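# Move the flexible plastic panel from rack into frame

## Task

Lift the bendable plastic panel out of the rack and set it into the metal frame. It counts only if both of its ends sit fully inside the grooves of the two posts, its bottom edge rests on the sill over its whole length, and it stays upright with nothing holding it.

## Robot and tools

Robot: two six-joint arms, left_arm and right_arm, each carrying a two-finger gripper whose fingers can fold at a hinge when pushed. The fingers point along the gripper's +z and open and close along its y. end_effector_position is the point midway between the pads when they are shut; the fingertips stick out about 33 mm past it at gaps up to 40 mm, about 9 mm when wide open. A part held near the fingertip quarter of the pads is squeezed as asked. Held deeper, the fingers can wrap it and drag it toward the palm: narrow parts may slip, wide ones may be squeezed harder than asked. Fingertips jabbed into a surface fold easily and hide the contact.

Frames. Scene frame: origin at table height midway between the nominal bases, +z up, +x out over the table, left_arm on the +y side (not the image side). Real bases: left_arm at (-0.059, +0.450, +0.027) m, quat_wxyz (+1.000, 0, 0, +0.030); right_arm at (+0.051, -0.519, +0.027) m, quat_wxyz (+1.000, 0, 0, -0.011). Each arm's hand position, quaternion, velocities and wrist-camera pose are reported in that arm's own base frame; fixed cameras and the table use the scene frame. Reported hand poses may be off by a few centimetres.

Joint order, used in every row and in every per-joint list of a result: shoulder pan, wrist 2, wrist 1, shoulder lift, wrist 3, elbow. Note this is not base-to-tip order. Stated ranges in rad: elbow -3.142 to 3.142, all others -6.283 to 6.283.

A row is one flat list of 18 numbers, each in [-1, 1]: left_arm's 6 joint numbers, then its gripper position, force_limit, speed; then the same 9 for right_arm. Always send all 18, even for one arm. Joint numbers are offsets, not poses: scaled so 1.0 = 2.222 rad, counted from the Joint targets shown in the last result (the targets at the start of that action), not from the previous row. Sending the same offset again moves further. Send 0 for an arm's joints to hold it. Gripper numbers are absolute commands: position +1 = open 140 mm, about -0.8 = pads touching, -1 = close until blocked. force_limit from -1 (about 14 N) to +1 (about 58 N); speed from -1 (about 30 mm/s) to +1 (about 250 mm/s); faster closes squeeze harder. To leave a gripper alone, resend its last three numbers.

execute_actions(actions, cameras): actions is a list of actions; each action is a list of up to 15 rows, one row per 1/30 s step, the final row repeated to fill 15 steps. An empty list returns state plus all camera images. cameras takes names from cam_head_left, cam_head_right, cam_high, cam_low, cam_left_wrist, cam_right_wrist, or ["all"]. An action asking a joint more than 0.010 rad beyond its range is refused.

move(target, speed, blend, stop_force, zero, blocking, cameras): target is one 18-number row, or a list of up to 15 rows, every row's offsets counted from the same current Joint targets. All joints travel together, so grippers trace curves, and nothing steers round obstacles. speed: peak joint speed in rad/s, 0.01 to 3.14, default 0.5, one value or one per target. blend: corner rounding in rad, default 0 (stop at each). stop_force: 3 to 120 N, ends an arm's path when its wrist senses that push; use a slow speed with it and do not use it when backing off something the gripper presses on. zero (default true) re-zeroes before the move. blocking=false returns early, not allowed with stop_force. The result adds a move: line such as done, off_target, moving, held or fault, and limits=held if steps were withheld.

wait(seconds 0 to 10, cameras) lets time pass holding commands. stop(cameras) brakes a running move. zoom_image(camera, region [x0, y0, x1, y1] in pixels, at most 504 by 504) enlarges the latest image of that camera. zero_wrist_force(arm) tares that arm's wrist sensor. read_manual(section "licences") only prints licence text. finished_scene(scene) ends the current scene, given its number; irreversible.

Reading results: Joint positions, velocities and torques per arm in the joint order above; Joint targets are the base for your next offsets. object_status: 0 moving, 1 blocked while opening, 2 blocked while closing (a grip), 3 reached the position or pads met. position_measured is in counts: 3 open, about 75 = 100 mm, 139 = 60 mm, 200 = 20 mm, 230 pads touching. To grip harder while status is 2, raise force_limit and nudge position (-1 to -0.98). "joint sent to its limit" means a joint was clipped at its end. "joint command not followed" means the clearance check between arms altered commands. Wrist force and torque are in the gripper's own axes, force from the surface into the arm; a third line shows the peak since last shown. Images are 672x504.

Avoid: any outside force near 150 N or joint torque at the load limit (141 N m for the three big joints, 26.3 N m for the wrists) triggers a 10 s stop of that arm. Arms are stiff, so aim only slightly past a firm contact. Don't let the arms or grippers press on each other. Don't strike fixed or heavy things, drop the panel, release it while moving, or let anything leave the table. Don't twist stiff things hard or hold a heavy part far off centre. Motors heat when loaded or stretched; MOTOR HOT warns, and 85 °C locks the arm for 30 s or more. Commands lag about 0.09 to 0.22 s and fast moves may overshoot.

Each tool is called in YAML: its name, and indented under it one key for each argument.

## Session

execute_actions:
  actions: []

Scene clock: 0.00 s.
left_arm: end_effector_position=(+0.3227, -0.0367, +0.1395) position_measured=3 object_status=3 end_effector_quat_wxyz=(-0.049, +0.909, -0.394, +0.124) | right_arm: end_effector_position=(+1.0232, +0.3931, +0.3299) position_measured=3 object_status=3 end_effector_quat_wxyz=(-0.281, +0.783, -0.059, +0.552)
Joint names: [shoulder pan, wrist 2, wrist 1, shoulder lift, wrist 3, elbow]
Joint positions: left_arm=[-0.721 -1.403 -1.938 -2.296 3.256 2.454] | right_arm=[0.187 -1.368 -3.062 -0.507 3.638 0.668]
Joint velocities: within noise
Joint torques (N m): no reading
Wrist force (N): no reading
Wrist torque (N m): no reading
Wrist force, peak (N): no reading
Joint targets: left_arm=[-0.721 -1.403 -1.938 -2.296 3.256 2.454] | right_arm=[0.187 -1.368 -3.062 -0.507 3.638 0.668]
Tool commands: left_gripper/position=+1.0 left_gripper/force_limit=+1.0 left_gripper/speed=+1.0 right_gripper/position=+1.0 right_gripper/force_limit=+1.0 right_gripper/speed=+1.0

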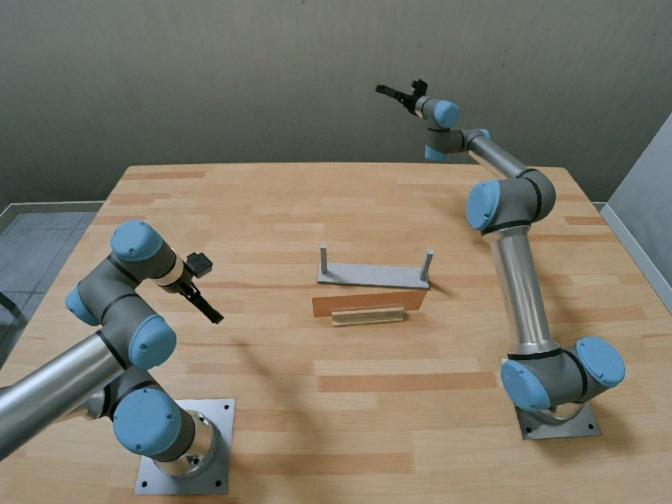

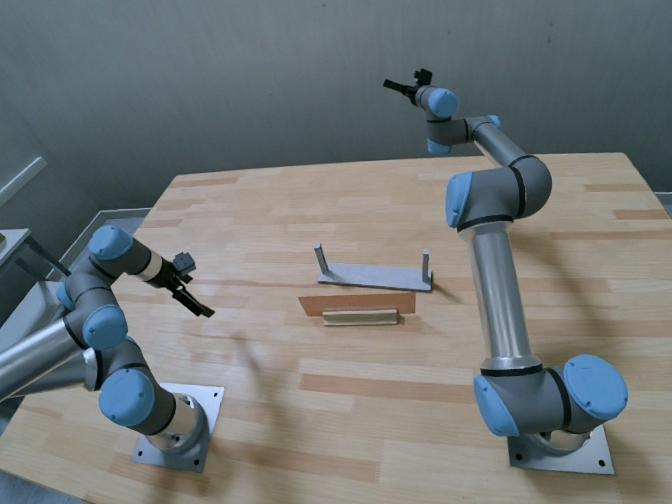

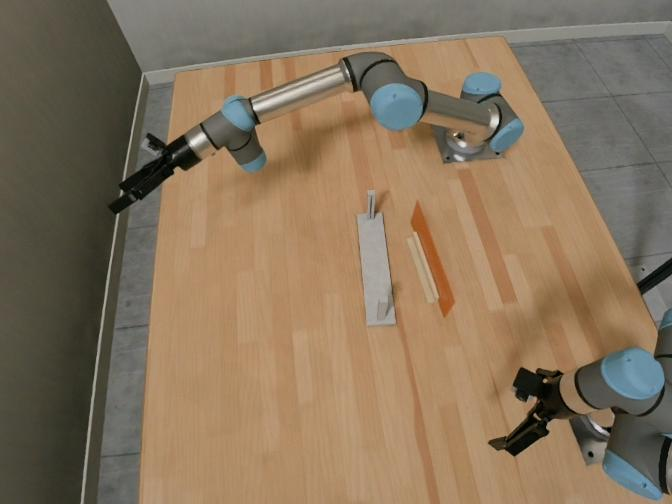

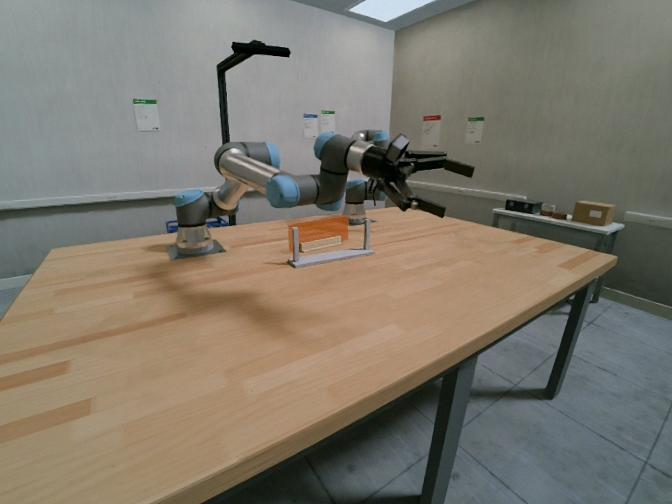

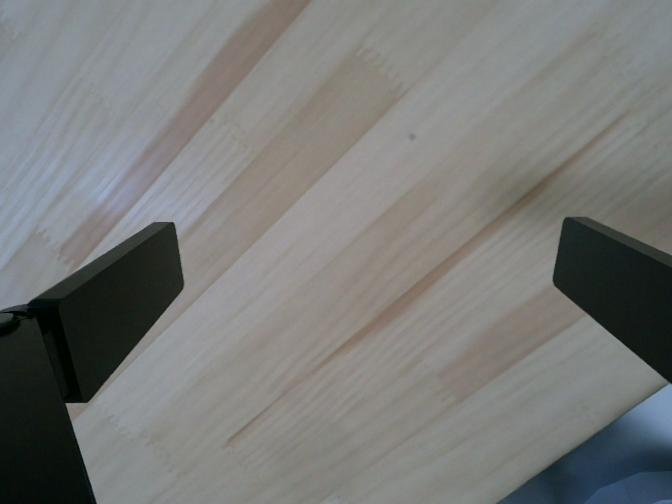

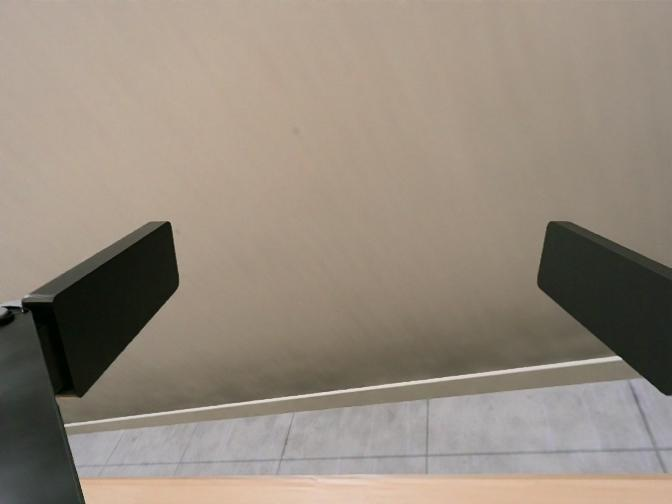

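move:
  target: [-0.1834,-0.0755,0.1374,0.372,-0.95,-0.4153,-0.3,0,0,0.1821,-0.0913,0.6435,-0.5263,0.6544,0.4815,-0.3,0,0]
  speed: 1.2
  cameras: []

Scene clock: 33.10 s.
left_arm: end_effector_position=(+0.3494, -0.4255, +0.2500) position_measured=167 object_status=3 end_effector_quat_wxyz=(+0.000, +0.907, +0.421, +0.000) | right_arm: end_effector_position=(+0.2962, +0.3596, +0.2498) position_measured=167 object_status=3 end_effector_quat_wxyz=(+0.000, +0.778, -0.628, +0.000)
Joint names: [shoulder pan, wrist 2, wrist 1, shoulder lift, wrist 3, elbow]
Joint positions: left_arm=[-1.128 -1.57 -1.633 -1.47 1.145 1.532] | right_arm=[0.592 -1.571 -1.632 -1.676 5.092 1.738]
Joint torques (N m): left_arm=[-7.16 -1.71 -1.6 -19.71 -1.7 -36.85] | right_arm=[12.95 -2.21 -1.41 -26.25 1.53 -13.11]
Wrist force (N): left_arm=[-0.5 0.6 -0.4] | right_arm=[3.2 -0.7 2.1]
Wrist torque (N m): left_arm=[0.16 0.04 0.05] | right_arm=[0.10 -0.71 -0.39]
Wrist force, peak (N): left_arm=[-1.7 1.5 -0.4] | right_arm=[3.7 1.7 2.1]
Joint targets: left_arm=[-1.128 -1.570 -1.633 -1.470 1.145 1.531] | right_arm=[0.592 -1.571 -1.632 -1.676 5.092 1.738]
move: done
No camera images: "cameras" was empty.

move:
  target: [0,0,0,0,-0.3817,0,-0.3,0,0,0,0,0,0,0,0,-0.3,0,0]
  speed: 1.2
  cameras: ["cam_left_wrist","cam_right_wrist","cam_high","cam_head_right"]

Scene clock: 35.90 s.
left_arm: end_effector_position=(+0.3494, -0.4256, +0.2500) position_measured=167 object_status=3 end_effector_quat_wxyz=(+0.000, +0.654, +0.757, +0.000) | right_arm: end_effector_position=(+0.2960, +0.3595, +0.2498) position_measured=167 object_status=3 end_effector_quat_wxyz=(+0.000, +0.778, -0.628, +0.000)
Joint names: [shoulder pan, wrist 2, wrist 1, shoulder lift, wrist 3, elbow]
Joint positions: left_arm=[-1.128 -1.57 -1.633 -1.47 0.297 1.531] | right_arm=[0.592 -1.571 -1.632 -1.676 5.092 1.738]
Joint torques (N m): left_arm=[-6.91 -1.69 -1.43 -20.88 -1.37 -38.2] | right_arm=[13.1 -2.07 -1.66 -26.15 1.96 -12.47]
Wrist force (N): left_arm=[-0.7 0.5 -0.7] | right_arm=[3.5 -0.7 2.0]
Wrist torque (N m): left_arm=[0.18 0.06 0.04] | right_arm=[0.11 -0.77 -0.39]
Wrist force, peak (N): left_arm=[-1.0 0.8 -0.5] | right_arm=[3.7 -0.5 2.0]
Joint targets: left_arm=[-1.128 -1.570 -1.633 -1.470 0.297 1.531] | right_arm=[0.592 -1.571 -1.632 -1.676 5.092 1.738]
move: done
Images, in order (width x height): cam_head_right 672x504, cam_high 672x504, cam_left_wrist 672x504, cam_right_wrist 672x504.

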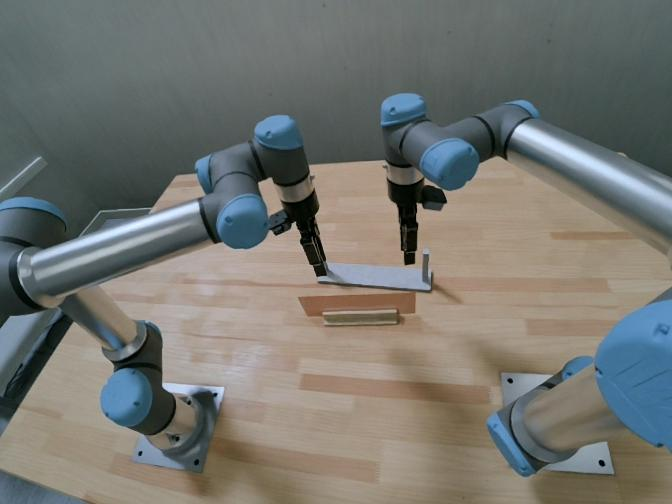

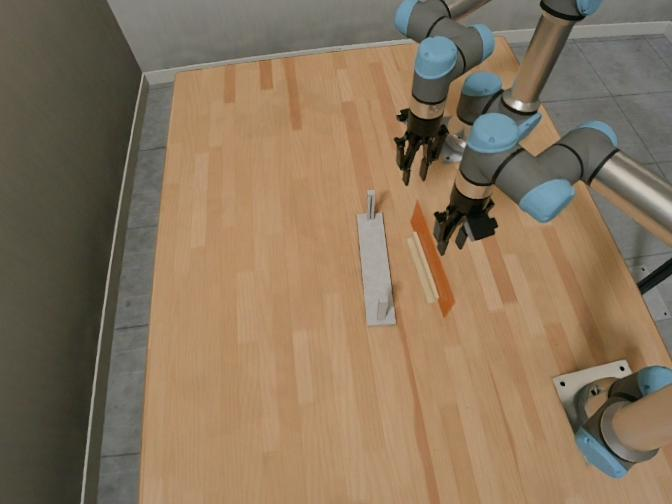

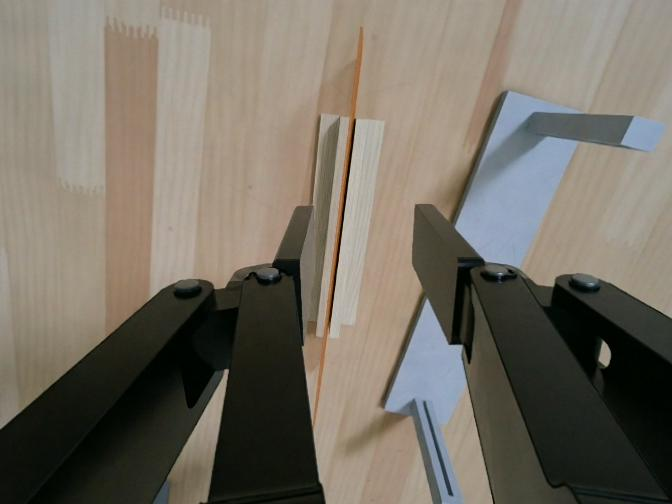

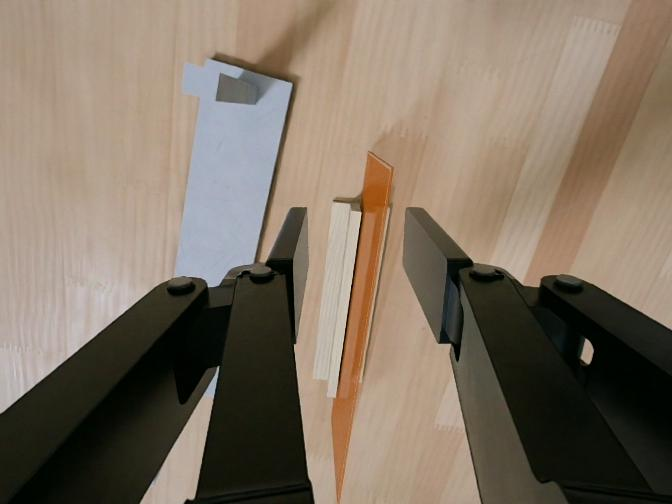

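zoom_image:
  camera: "cam_right_wrist"
  region: [300, 130, 440, 330]

zoom_image:
  camera: "cam_right_wrist"
  region: [290, 304, 430, 504]

zoom_image:
  camera: "cam_left_wrist"
  region: [290, 10, 410, 210]

zoom_image:
  camera: "cam_left_wrist"
  region: [290, 200, 410, 440]

Scaled by 2.520 from the camera's 672x504 image, which has a finer 960x720 frame.

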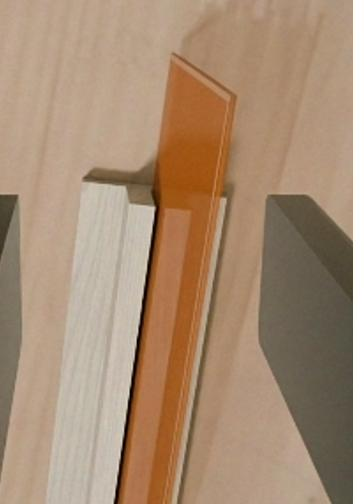

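Scaled by 2.520 from the camera's 672x504 image, which has a finer 960x720 frame.

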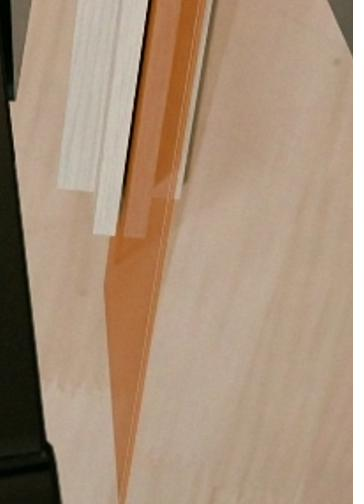

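Scaled by 2.520 from the camera's 672x504 image, which has a finer 960x720 frame.

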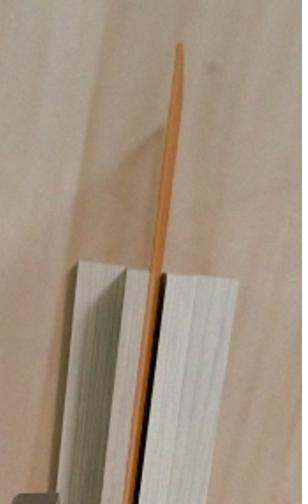

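Scaled by 2.100 from the camera's 672x504 image, which has a finer 960x720 frame.

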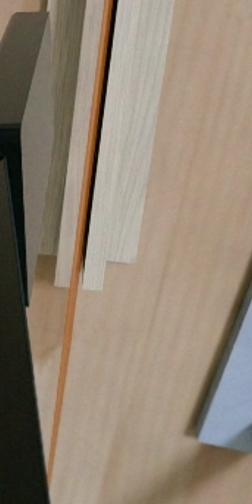

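move:
  target: [0.00783,-0.00036,-0.10099,-0.02291,0.06017,0.12444,-0.3,0,0,0.04802,0,-0.10149,0.02529,0.09703,0.07579,-0.3,0,0]
  speed: 0.4
  cameras: ["cam_left_wrist","cam_right_wrist"]

zoom_image:
  camera: "cam_left_wrist"
  region: [280, 0, 440, 240]

zoom_image:
  camera: "cam_right_wrist"
  region: [280, 0, 440, 240]

Scene clock: 73.83 s.
left_arm: end_effector_position=(+0.3400, -0.3862, +0.1647) position_measured=167 object_status=3 end_effector_quat_wxyz=(+0.000, +0.697, +0.718, +0.000) | right_arm: end_effector_position=(+0.2629, +0.3947, +0.1653) position_measured=167 object_status=3 end_effector_quat_wxyz=(+0.000, +0.743, -0.670, +0.000)
Joint names: [shoulder pan, wrist 2, wrist 1, shoulder lift, wrist 3, elbow]
Joint positions: left_arm=[-1.111 -1.571 -1.857 -1.52 0.43 1.808] | right_arm=[0.698 -1.571 -1.857 -1.62 5.307 1.906]
Joint torques (N m): left_arm=[10.42 -1.75 -3.63 -42.38 1.32 -11.36] | right_arm=[13.45 -0.99 -5.06 -15.9 1.95 -13.94]
Wrist force (N): left_arm=[-0.5 0.9 -0.1] | right_arm=[3.2 -0.7 1.8]
Wrist torque (N m): left_arm=[0.22 0.06 -0.03] | right_arm=[0.11 -0.70 -0.39]
Wrist force, peak (N): left_arm=[-1.2 0.6 -1.4] | right_arm=[3.5 -1.1 2.1]
Joint targets: left_arm=[-1.111 -1.571 -1.857 -1.521 0.431 1.808] | right_arm=[0.698 -1.571 -1.857 -1.620 5.308 1.906]
move: done
Images, in order (width x height): cam_left_wrist 672x504, cam_right_wrist 672x504.

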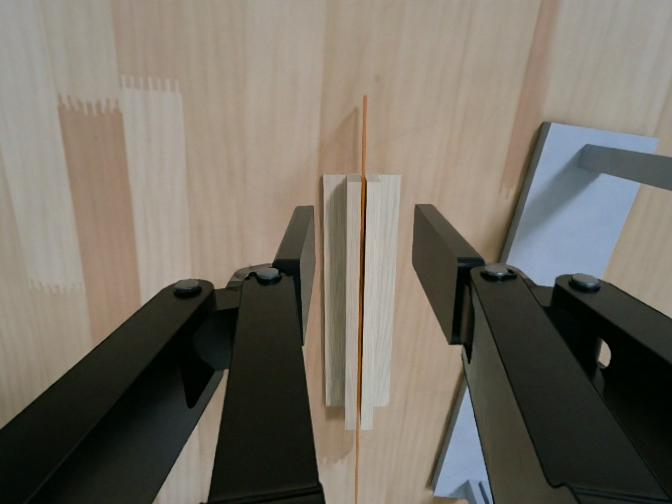

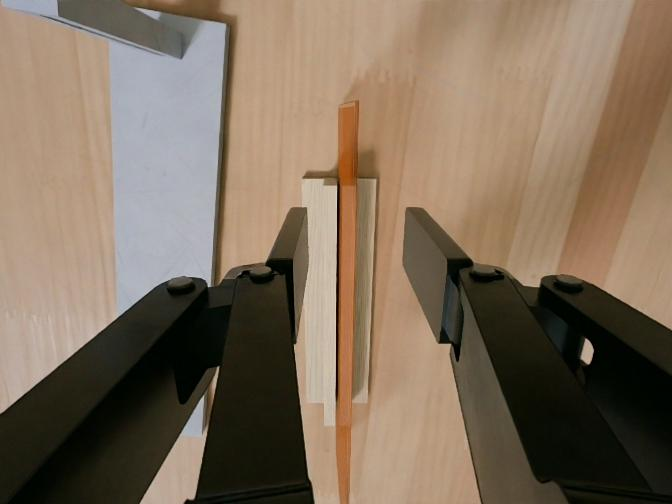

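Scaled by 2.100 from the camera's 672x504 image, which has a finer 960x720 frame.

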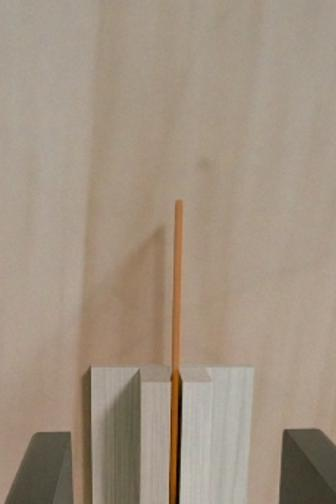

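Scaled by 2.100 from the camera's 672x504 image, which has a finer 960x720 frame.

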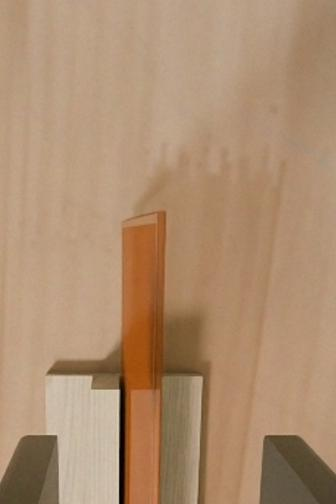

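move:
  target: [0,0,-0.04879,0.01508,0,0.03371,-0.3,0,0,0,0,-0.05054,0.01567,0,0.03487,-0.3,0,0]
  speed: 0.15
  stop_force: 10
  cameras: ["cam_low","cam_left_wrist","cam_right_wrist","cam_head_left"]

zoom_image:
  camera: "cam_low"
  region: [270, 180, 390, 280]

zoom_image:
  camera: "cam_head_left"
  region: [280, 200, 450, 340]

Scene clock: 89.67 s.
left_arm: end_effector_position=(+0.3399, -0.3861, +0.1236) position_measured=167 object_status=3 end_effector_quat_wxyz=(+0.000, +0.697, +0.717, +0.000) | right_arm: end_effector_position=(+0.2629, +0.3947, +0.1242) position_measured=167 object_status=3 end_effector_quat_wxyz=(+0.000, +0.743, -0.670, +0.000)
Joint names: [shoulder pan, wrist 2, wrist 1, shoulder lift, wrist 3, elbow]
Joint positions: left_arm=[-1.111 -1.571 -1.966 -1.487 0.431 1.883] | right_arm=[0.698 -1.571 -1.97 -1.585 5.308 1.984]
Joint torques (N m): left_arm=[7.58 -1.32 -3.81 -18.2 1.25 -9.82] | right_arm=[12.08 1.65 -5.03 -16.27 1.87 -10.73]
Wrist force (N): left_arm=[-0.4 0.7 0.0] | right_arm=[3.3 -0.5 1.7]
Wrist torque (N m): left_arm=[0.20 0.05 -0.04] | right_arm=[0.14 -0.75 -0.40]
Wrist force, peak (N): left_arm=[-0.5 1.2 -0.2] | right_arm=[3.4 -1.0 2.3]
Joint targets: left_arm=[-1.111 -1.571 -1.966 -1.487 0.431 1.883] | right_arm=[0.698 -1.571 -1.970 -1.585 5.308 1.984]
move: done
Images, in order (width x height): cam_head_left 672x504, cam_low 672x504, cam_left_wrist 672x504, cam_right_wrist 672x504.

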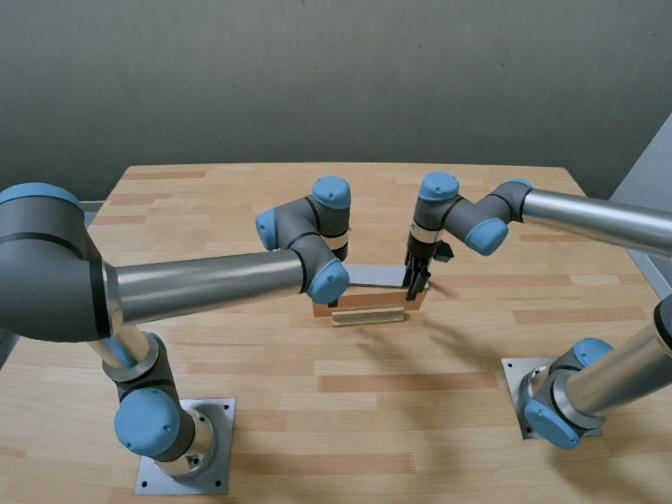

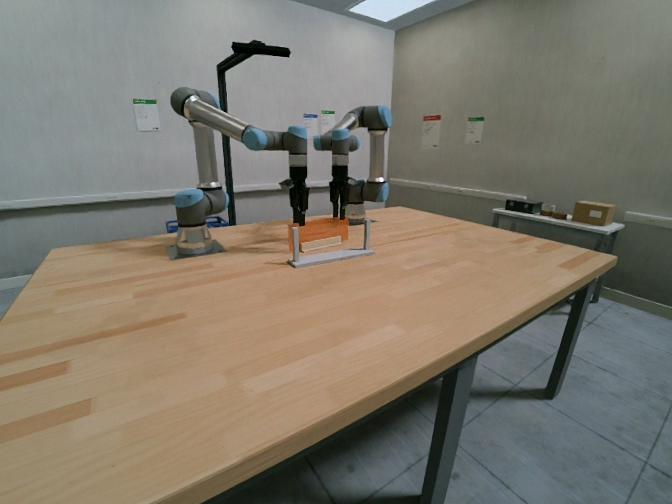

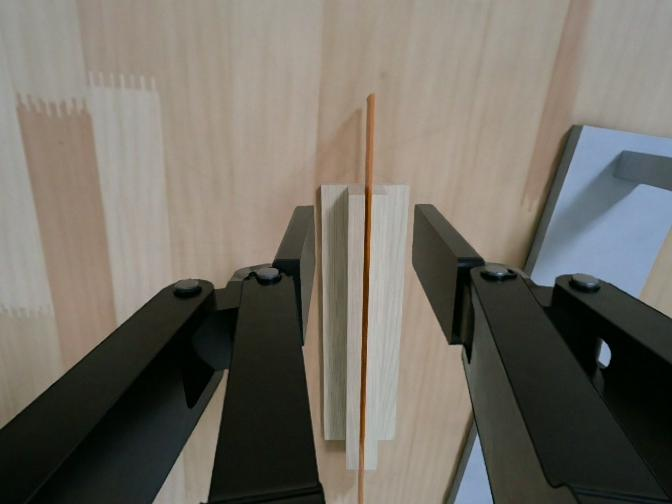

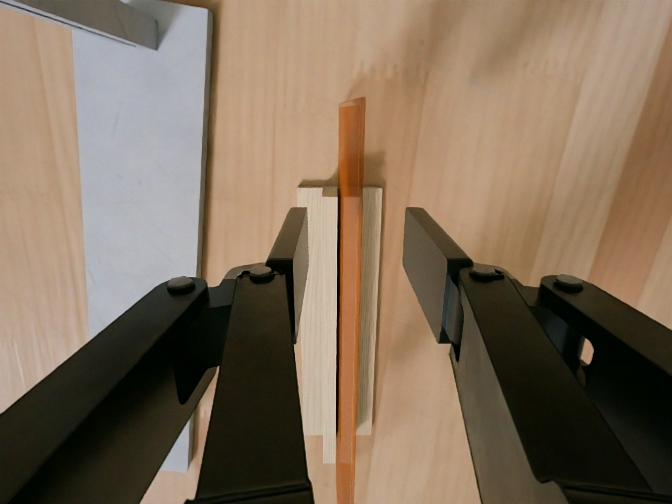

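Scaled by 4.200 from the camera's 672x504 image, which has a finer 960x720 frame.

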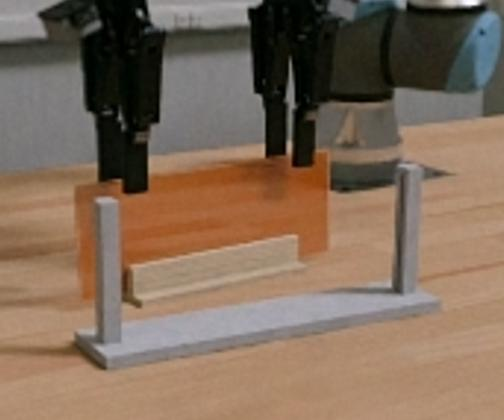

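Scaled by 2.965 from the camera's 672x504 image, which has a finer 960x720 frame.

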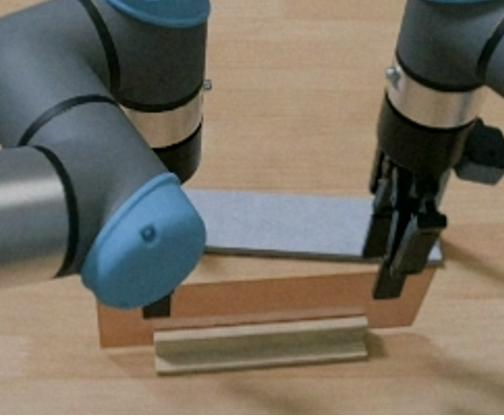

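execute_actions:
  actions:
    - [[0,0,0,0,0,0,-1,0,-1,0,0,0,0,0,0,-1,0,-1]]
    - [[0,0,0,0,0,0,-1,0,-1,0,0,0,0,0,0,-1,0,-1]]
    - [[0,0,0,0,0,0,-1,0,-1,0,0,0,0,0,0,-1,0,-1]]
    - [[0,0,0,0,0,0,-1,0,-1,0,0,0,0,0,0,-1,0,-1]]
  cameras: ["cam_left_wrist","cam_right_wrist"]

Scene clock: 93.33 s.
left_arm: end_effector_position=(+0.3399, -0.3861, +0.1236) position_measured=231 object_status=3 end_effector_quat_wxyz=(+0.000, +0.697, +0.717, +0.000) | right_arm: end_effector_position=(+0.2629, +0.3947, +0.1242) position_measured=231 object_status=3 end_effector_quat_wxyz=(+0.000, +0.743, -0.670, +0.000)
Joint names: [shoulder pan, wrist 2, wrist 1, shoulder lift, wrist 3, elbow]
Joint positions: left_arm=[-1.111 -1.571 -1.966 -1.487 0.431 1.883] | right_arm=[0.698 -1.571 -1.97 -1.585 5.308 1.984]
Joint torques (N m): left_arm=[3.41 -1.1 -3.11 -18.43 1.2 -9.75] | right_arm=[11.46 1.63 -3.11 -16.44 1.95 -10.74]
Wrist force (N): left_arm=[0.0 1.1 -2.0] | right_arm=[4.1 -0.9 0.5]
Wrist torque (N m): left_arm=[0.17 0.08 -0.05] | right_arm=[0.14 -0.78 -0.39]
Wrist force, peak (N): left_arm=[0.6 1.2 -2.4] | right_arm=[4.1 -0.9 0.7]
Joint targets: left_arm=[-1.111 -1.571 -1.966 -1.487 0.431 1.883] | right_arm=[0.698 -1.571 -1.970 -1.585 5.308 1.984]
Step readings (joint positions of left_arm | right_arm):
0: [-1.111 -1.571 -1.966 -1.487 0.431 1.883] | [0.698 -1.571 -1.970 -1.585 5.308 1.984]
1: [-1.111 -1.571 -1.966 -1.487 0.431 1.883] | [0.698 -1.571 -1.970 -1.585 5.308 1.984]
2: [-1.111 -1.571 -1.966 -1.487 0.431 1.883] | [0.698 -1.571 -1.970 -1.585 5.308 1.984]
4: [-1.111 -1.571 -1.966 -1.487 0.431 1.883] | [0.698 -1.571 -1.970 -1.585 5.308 1.984]
8: [-1.111 -1.571 -1.966 -1.487 0.431 1.883] | [0.698 -1.571 -1.970 -1.585 5.308 1.984]
15: [-1.111 -1.571 -1.966 -1.487 0.431 1.883] | [0.698 -1.571 -1.970 -1.585 5.308 1.984]
16: [-1.111 -1.571 -1.966 -1.487 0.431 1.883] | [0.698 -1.571 -1.970 -1.585 5.308 1.984]
17: [-1.111 -1.571 -1.966 -1.487 0.431 1.883] | [0.698 -1.571 -1.970 -1.585 5.308 1.984]
19: [-1.111 -1.571 -1.966 -1.487 0.431 1.883] | [0.698 -1.571 -1.970 -1.585 5.308 1.984]
23: [-1.111 -1.571 -1.966 -1.487 0.431 1.883] | [0.698 -1.571 -1.970 -1.585 5.308 1.984]
30: [-1.111 -1.571 -1.966 -1.487 0.431 1.883] | [0.698 -1.571 -1.970 -1.585 5.308 1.984]
31: [-1.111 -1.571 -1.966 -1.487 0.431 1.883] | [0.698 -1.571 -1.970 -1.585 5.308 1.984]
32: [-1.111 -1.571 -1.966 -1.487 0.431 1.883] | [0.698 -1.571 -1.970 -1.585 5.308 1.984]
34: [-1.111 -1.571 -1.966 -1.487 0.431 1.883] | [0.698 -1.571 -1.970 -1.585 5.308 1.984]
38: [-1.111 -1.571 -1.966 -1.487 0.431 1.883] | [0.698 -1.571 -1.970 -1.585 5.308 1.984]
45: [-1.111 -1.571 -1.966 -1.487 0.431 1.883] | [0.698 -1.571 -1.970 -1.585 5.308 1.984]
46: [-1.111 -1.571 -1.966 -1.487 0.431 1.883] | [0.698 -1.571 -1.970 -1.585 5.308 1.984]
47: [-1.111 -1.571 -1.966 -1.487 0.431 1.883] | [0.698 -1.571 -1.970 -1.585 5.308 1.984]
49: [-1.111 -1.571 -1.966 -1.487 0.431 1.883] | [0.698 -1.571 -1.970 -1.585 5.308 1.984]
53: [-1.111 -1.571 -1.966 -1.487 0.431 1.883] | [0.698 -1.571 -1.970 -1.585 5.308 1.984]
60: [-1.111 -1.571 -1.966 -1.487 0.431 1.883] | [0.698 -1.571 -1.970 -1.585 5.308 1.984]
Images, in order (width x height): cam_left_wrist 672x504, cam_right_wrist 672x504.

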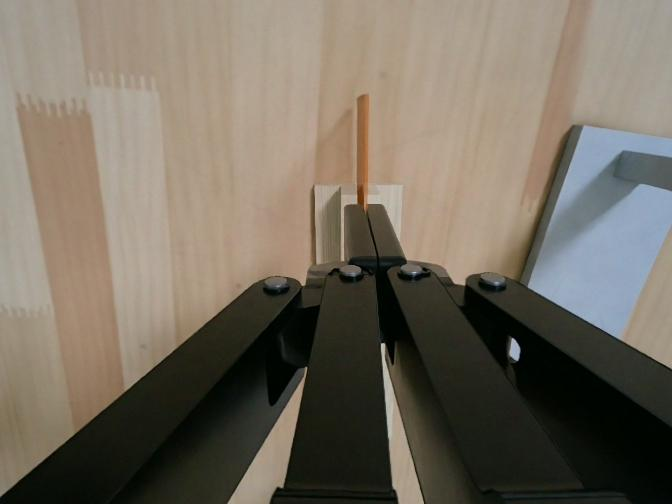

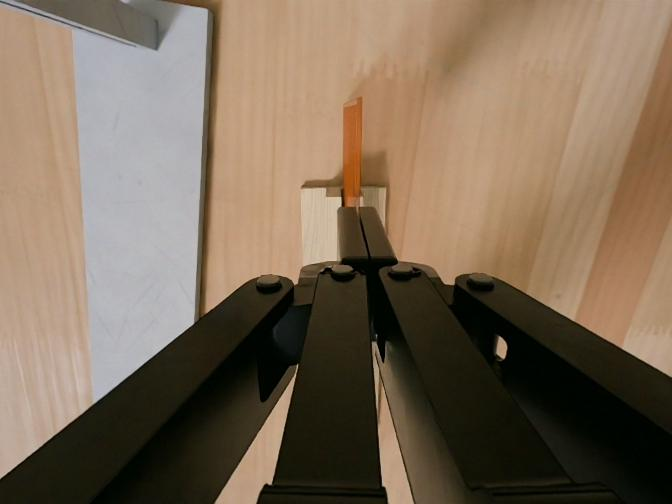

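move:
  target:
    - [0,0,0.05938,-0.01773,0,-0.04165,-1,0,-1,0,0,0.06144,-0.0184,0,-0.04303,-1,0,-1]
    - [0.03629,0,0.06606,0.03845,0.19808,-0.10451,-1,0,-1,-0.03281,0,0.06071,0.00091,-0.12664,-0.06162,-1,0,-1]
    - [0.06595,0,0.08085,0.09607,0.38886,-0.17692,-1,0,-1,-0.06149,0,0.06108,0.02434,-0.24624,-0.08541,-1,0,-1]
  speed: [0.2, 0.4, 0.4]
  blend: [0.005, 0.05, 0]
  cameras: ["cam_low","cam_left_wrist","cam_right_wrist","cam_high"]

zoom_image:
  camera: "cam_left_wrist"
  region: [280, 0, 672, 240]

zoom_image:
  camera: "cam_right_wrist"
  region: [0, 0, 440, 240]

zoom_image:
  camera: "cam_low"
  region: [270, 180, 390, 280]

Scene clock: 126.00 s.
left_arm: end_effector_position=(+0.4554, -0.4228, +0.1735) position_measured=231 object_status=3 end_effector_quat_wxyz=(+0.000, +0.904, +0.427, +0.000) | right_arm: end_effector_position=(+0.3482, +0.3767, +0.1742) position_measured=231 object_status=3 end_effector_quat_wxyz=(+0.000, +0.863, -0.504, +0.000)
Joint names: [shoulder pan, wrist 2, wrist 1, shoulder lift, wrist 3, elbow]
Joint positions: left_arm=[-0.964 -1.571 -1.786 -1.274 1.294 1.49] | right_arm=[0.562 -1.571 -1.834 -1.531 4.761 1.794]
Joint torques (N m): left_arm=[10.49 -0.22 -1.35 -29.69 1.6 -35.83] | right_arm=[-10.08 0.59 -1.63 -20.14 -2.37 -38.58]
Wrist force (N): left_arm=[-1.6 0.8 0.5] | right_arm=[2.4 -1.1 2.0]
Wrist torque (N m): left_arm=[0.12 0.24 -0.42] | right_arm=[0.07 -0.59 0.09]
Wrist force, peak (N): left_arm=[12.7 -0.7 -0.1] | right_arm=[13.8 0.6 2.1]
Joint targets: left_arm=[-0.964 -1.571 -1.786 -1.274 1.295 1.490] | right_arm=[0.562 -1.571 -1.834 -1.531 4.760 1.794]
move: done
Images, in order (width x height): cam_high 672x504, cam_low 672x504, cam_left_wrist 672x504, cam_right_wrist 672x504.

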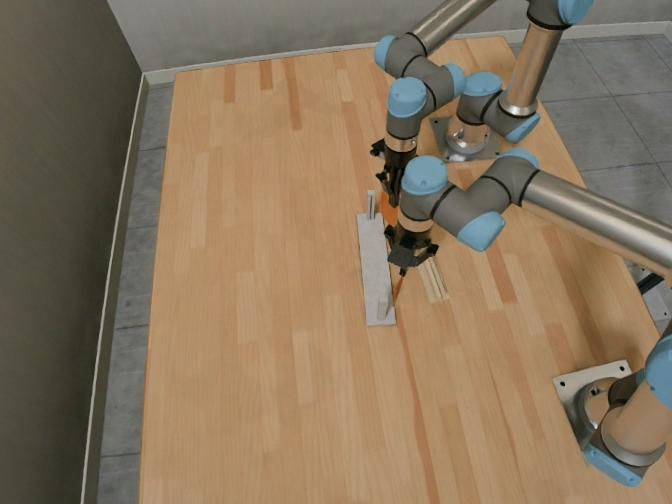

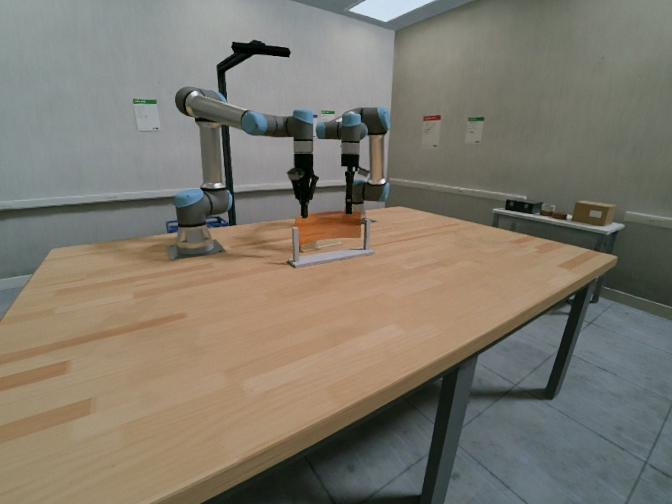

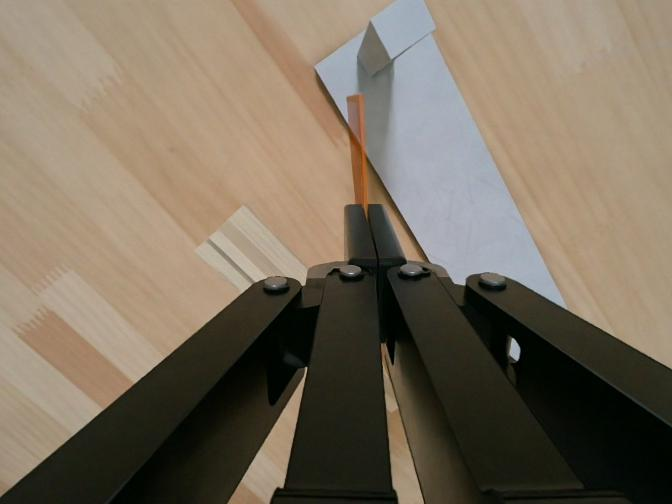

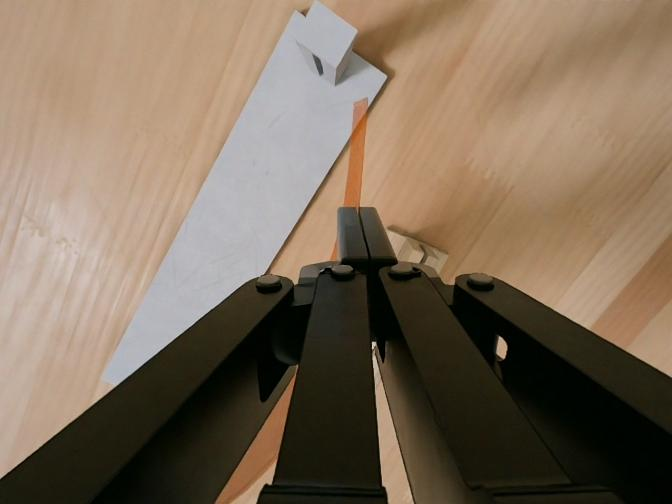

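Scaled by 1.286 from the camera's 672x504 image, which has a finer 960x720 frame.

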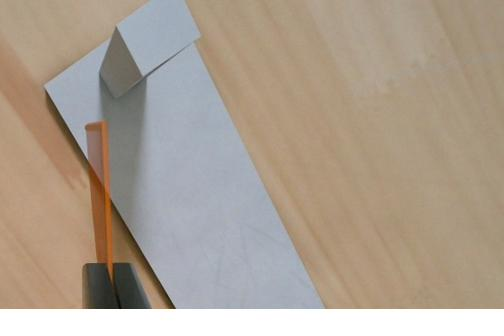

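Scaled by 1.145 from the camera's 672x504 image, which has a finer 960x720 frame.

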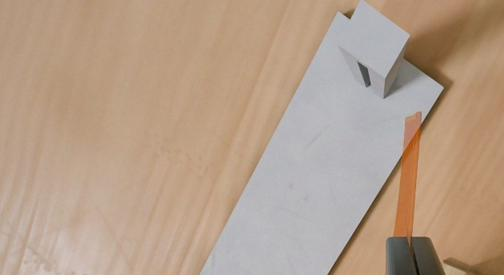

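Scaled by 4.200 from the camera's 672x504 image, which has a finer 960x720 frame.

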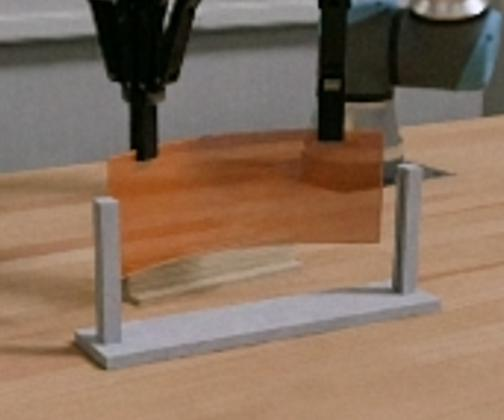

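zoom_image:
  camera: "cam_left_wrist"
  region: [310, 0, 450, 110]

zoom_image:
  camera: "cam_right_wrist"
  region: [270, 0, 410, 110]

Scaled by 3.600 from the camera's 672x504 image, which has a finer 960x720 frame.

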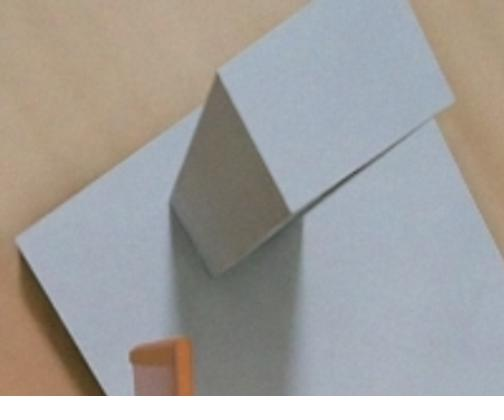

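Scaled by 3.600 from the camera's 672x504 image, which has a finer 960x720 frame.

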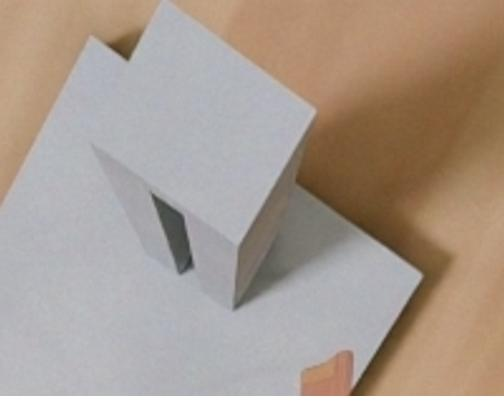

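move:
  target:
    - [0.01166,0.00738,-0.00029,0.01916,0.01346,-0.0258,-1,0,-1,-0.01043,-0.00401,-0.00507,0.0146,-0.00908,-0.01552,-1,0,-1]
    - [0.01166,0.00738,-0.05233,0.03223,0.01346,0.01317,-1,0,-1,-0.01043,-0.00401,-0.06207,0.03143,-0.00908,0.02465,-1,0,-1]
  speed: [0.06, 0.1]
  stop_force: 12
  cameras: ["cam_low","cam_left_wrist","cam_right_wrist"]

zoom_image:
  camera: "cam_left_wrist"
  region: [290, 0, 430, 110]

zoom_image:
  camera: "cam_right_wrist"
  region: [290, 0, 430, 110]

zoom_image:
  camera: "cam_low"
  region: [280, 190, 390, 280]

Scene clock: 185.67 s.
left_arm: end_effector_position=(+0.4840, -0.4265, +0.1271) position_measured=231 object_status=3 end_effector_quat_wxyz=(+0.006, +0.905, +0.425, +0.009) | right_arm: end_effector_position=(+0.3739, +0.3755, +0.1275) position_measured=231 object_status=3 end_effector_quat_wxyz=(-0.004, +0.863, -0.506, +0.007)
Joint names: [shoulder pan, wrist 2, wrist 1, shoulder lift, wrist 3, elbow]
Joint positions: left_arm=[-0.938 -1.555 -1.902 -1.202 1.324 1.519] | right_arm=[0.539 -1.58 -1.971 -1.462 4.74 1.848]
Joint torques (N m): left_arm=[8.46 0.73 -2.58 -26.85 1.54 -7.63] | right_arm=[-9.71 -1.96 -0.51 -28.36 -2.24 -32.24]
Wrist force (N): left_arm=[1.3 0.3 -11.4] | right_arm=[3.6 -1.0 -10.2]
Wrist torque (N m): left_arm=[0.20 0.12 -0.37] | right_arm=[0.03 -0.63 0.10]
Wrist force, peak (N): left_arm=[1.5 0.3 -11.8] | right_arm=[3.8 -1.2 -11.6]
Joint targets: left_arm=[-0.938 -1.555 -1.902 -1.202 1.324 1.519] | right_arm=[0.539 -1.580 -1.971 -1.462 4.740 1.848]
move: contact (left_arm, right_arm)
Images, in order (width x height): cam_low 672x504, cam_left_wrist 672x504, cam_right_wrist 672x504.

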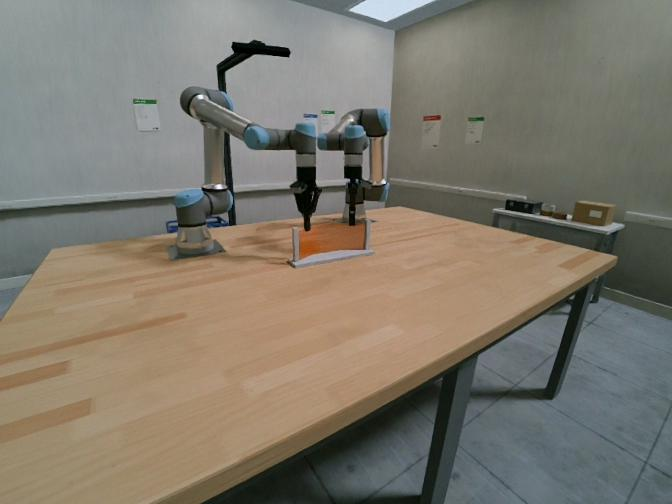

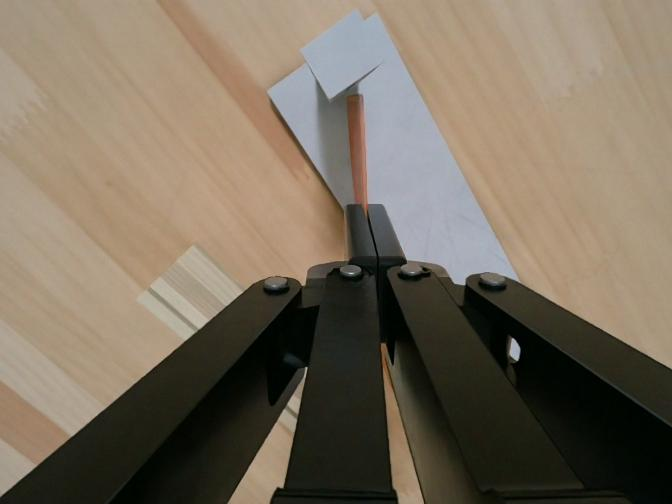

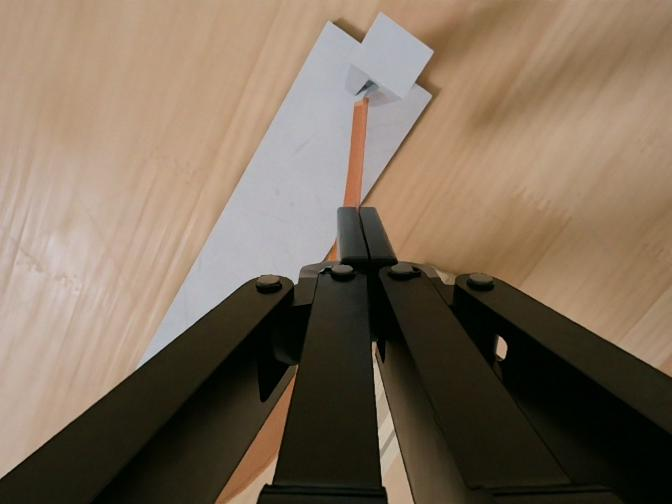

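Scaled by 3.600 from the camera's 672x504 image, which has a finer 960x720 frame.

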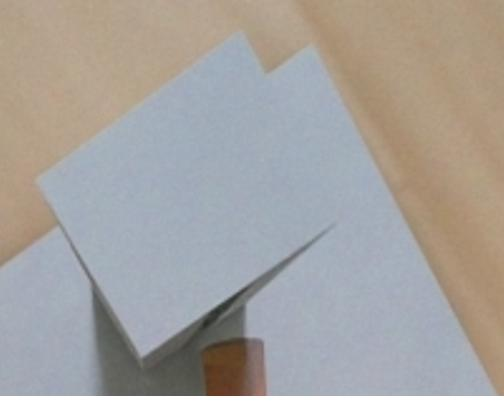

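Scaled by 3.600 from the camera's 672x504 image, which has a finer 960x720 frame.

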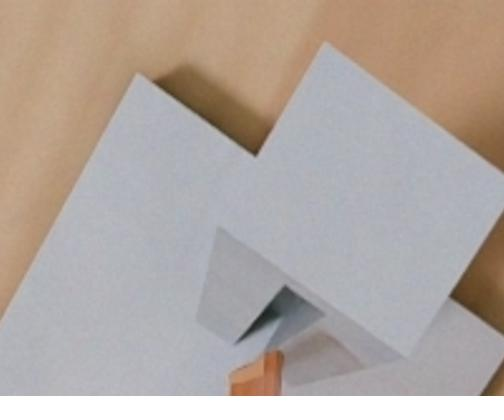

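Scaled by 4.582 from the camera's 672x504 image, which has a finer 960x720 frame.

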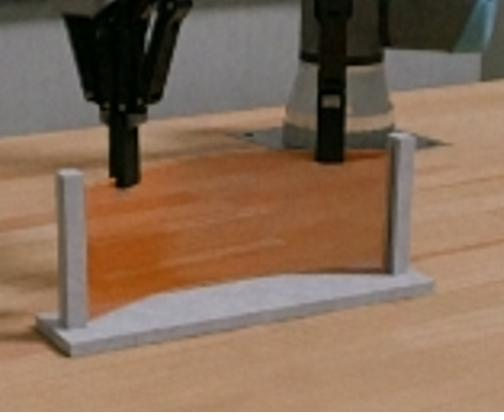

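zoom_image:
  camera: "cam_left_wrist"
  region: [320, 50, 390, 110]

zoom_image:
  camera: "cam_right_wrist"
  region: [340, 50, 410, 110]

Scaled by 7.200 from the camera's 672x504 image, which has a finer 960x720 frame.

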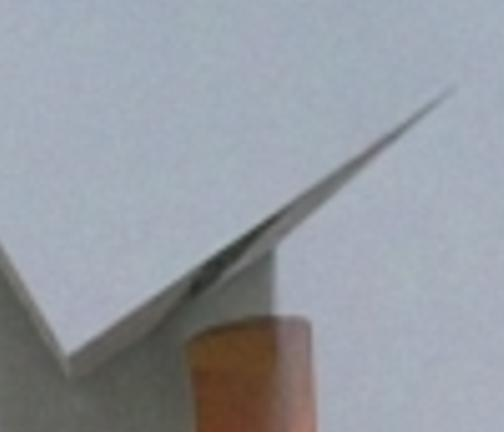

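Scaled by 7.200 from the camera's 672x504 image, which has a finer 960x720 frame.

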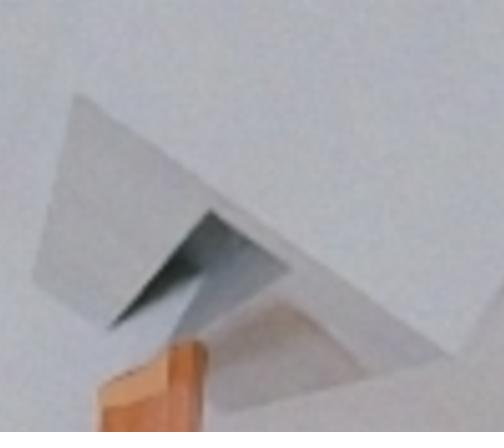

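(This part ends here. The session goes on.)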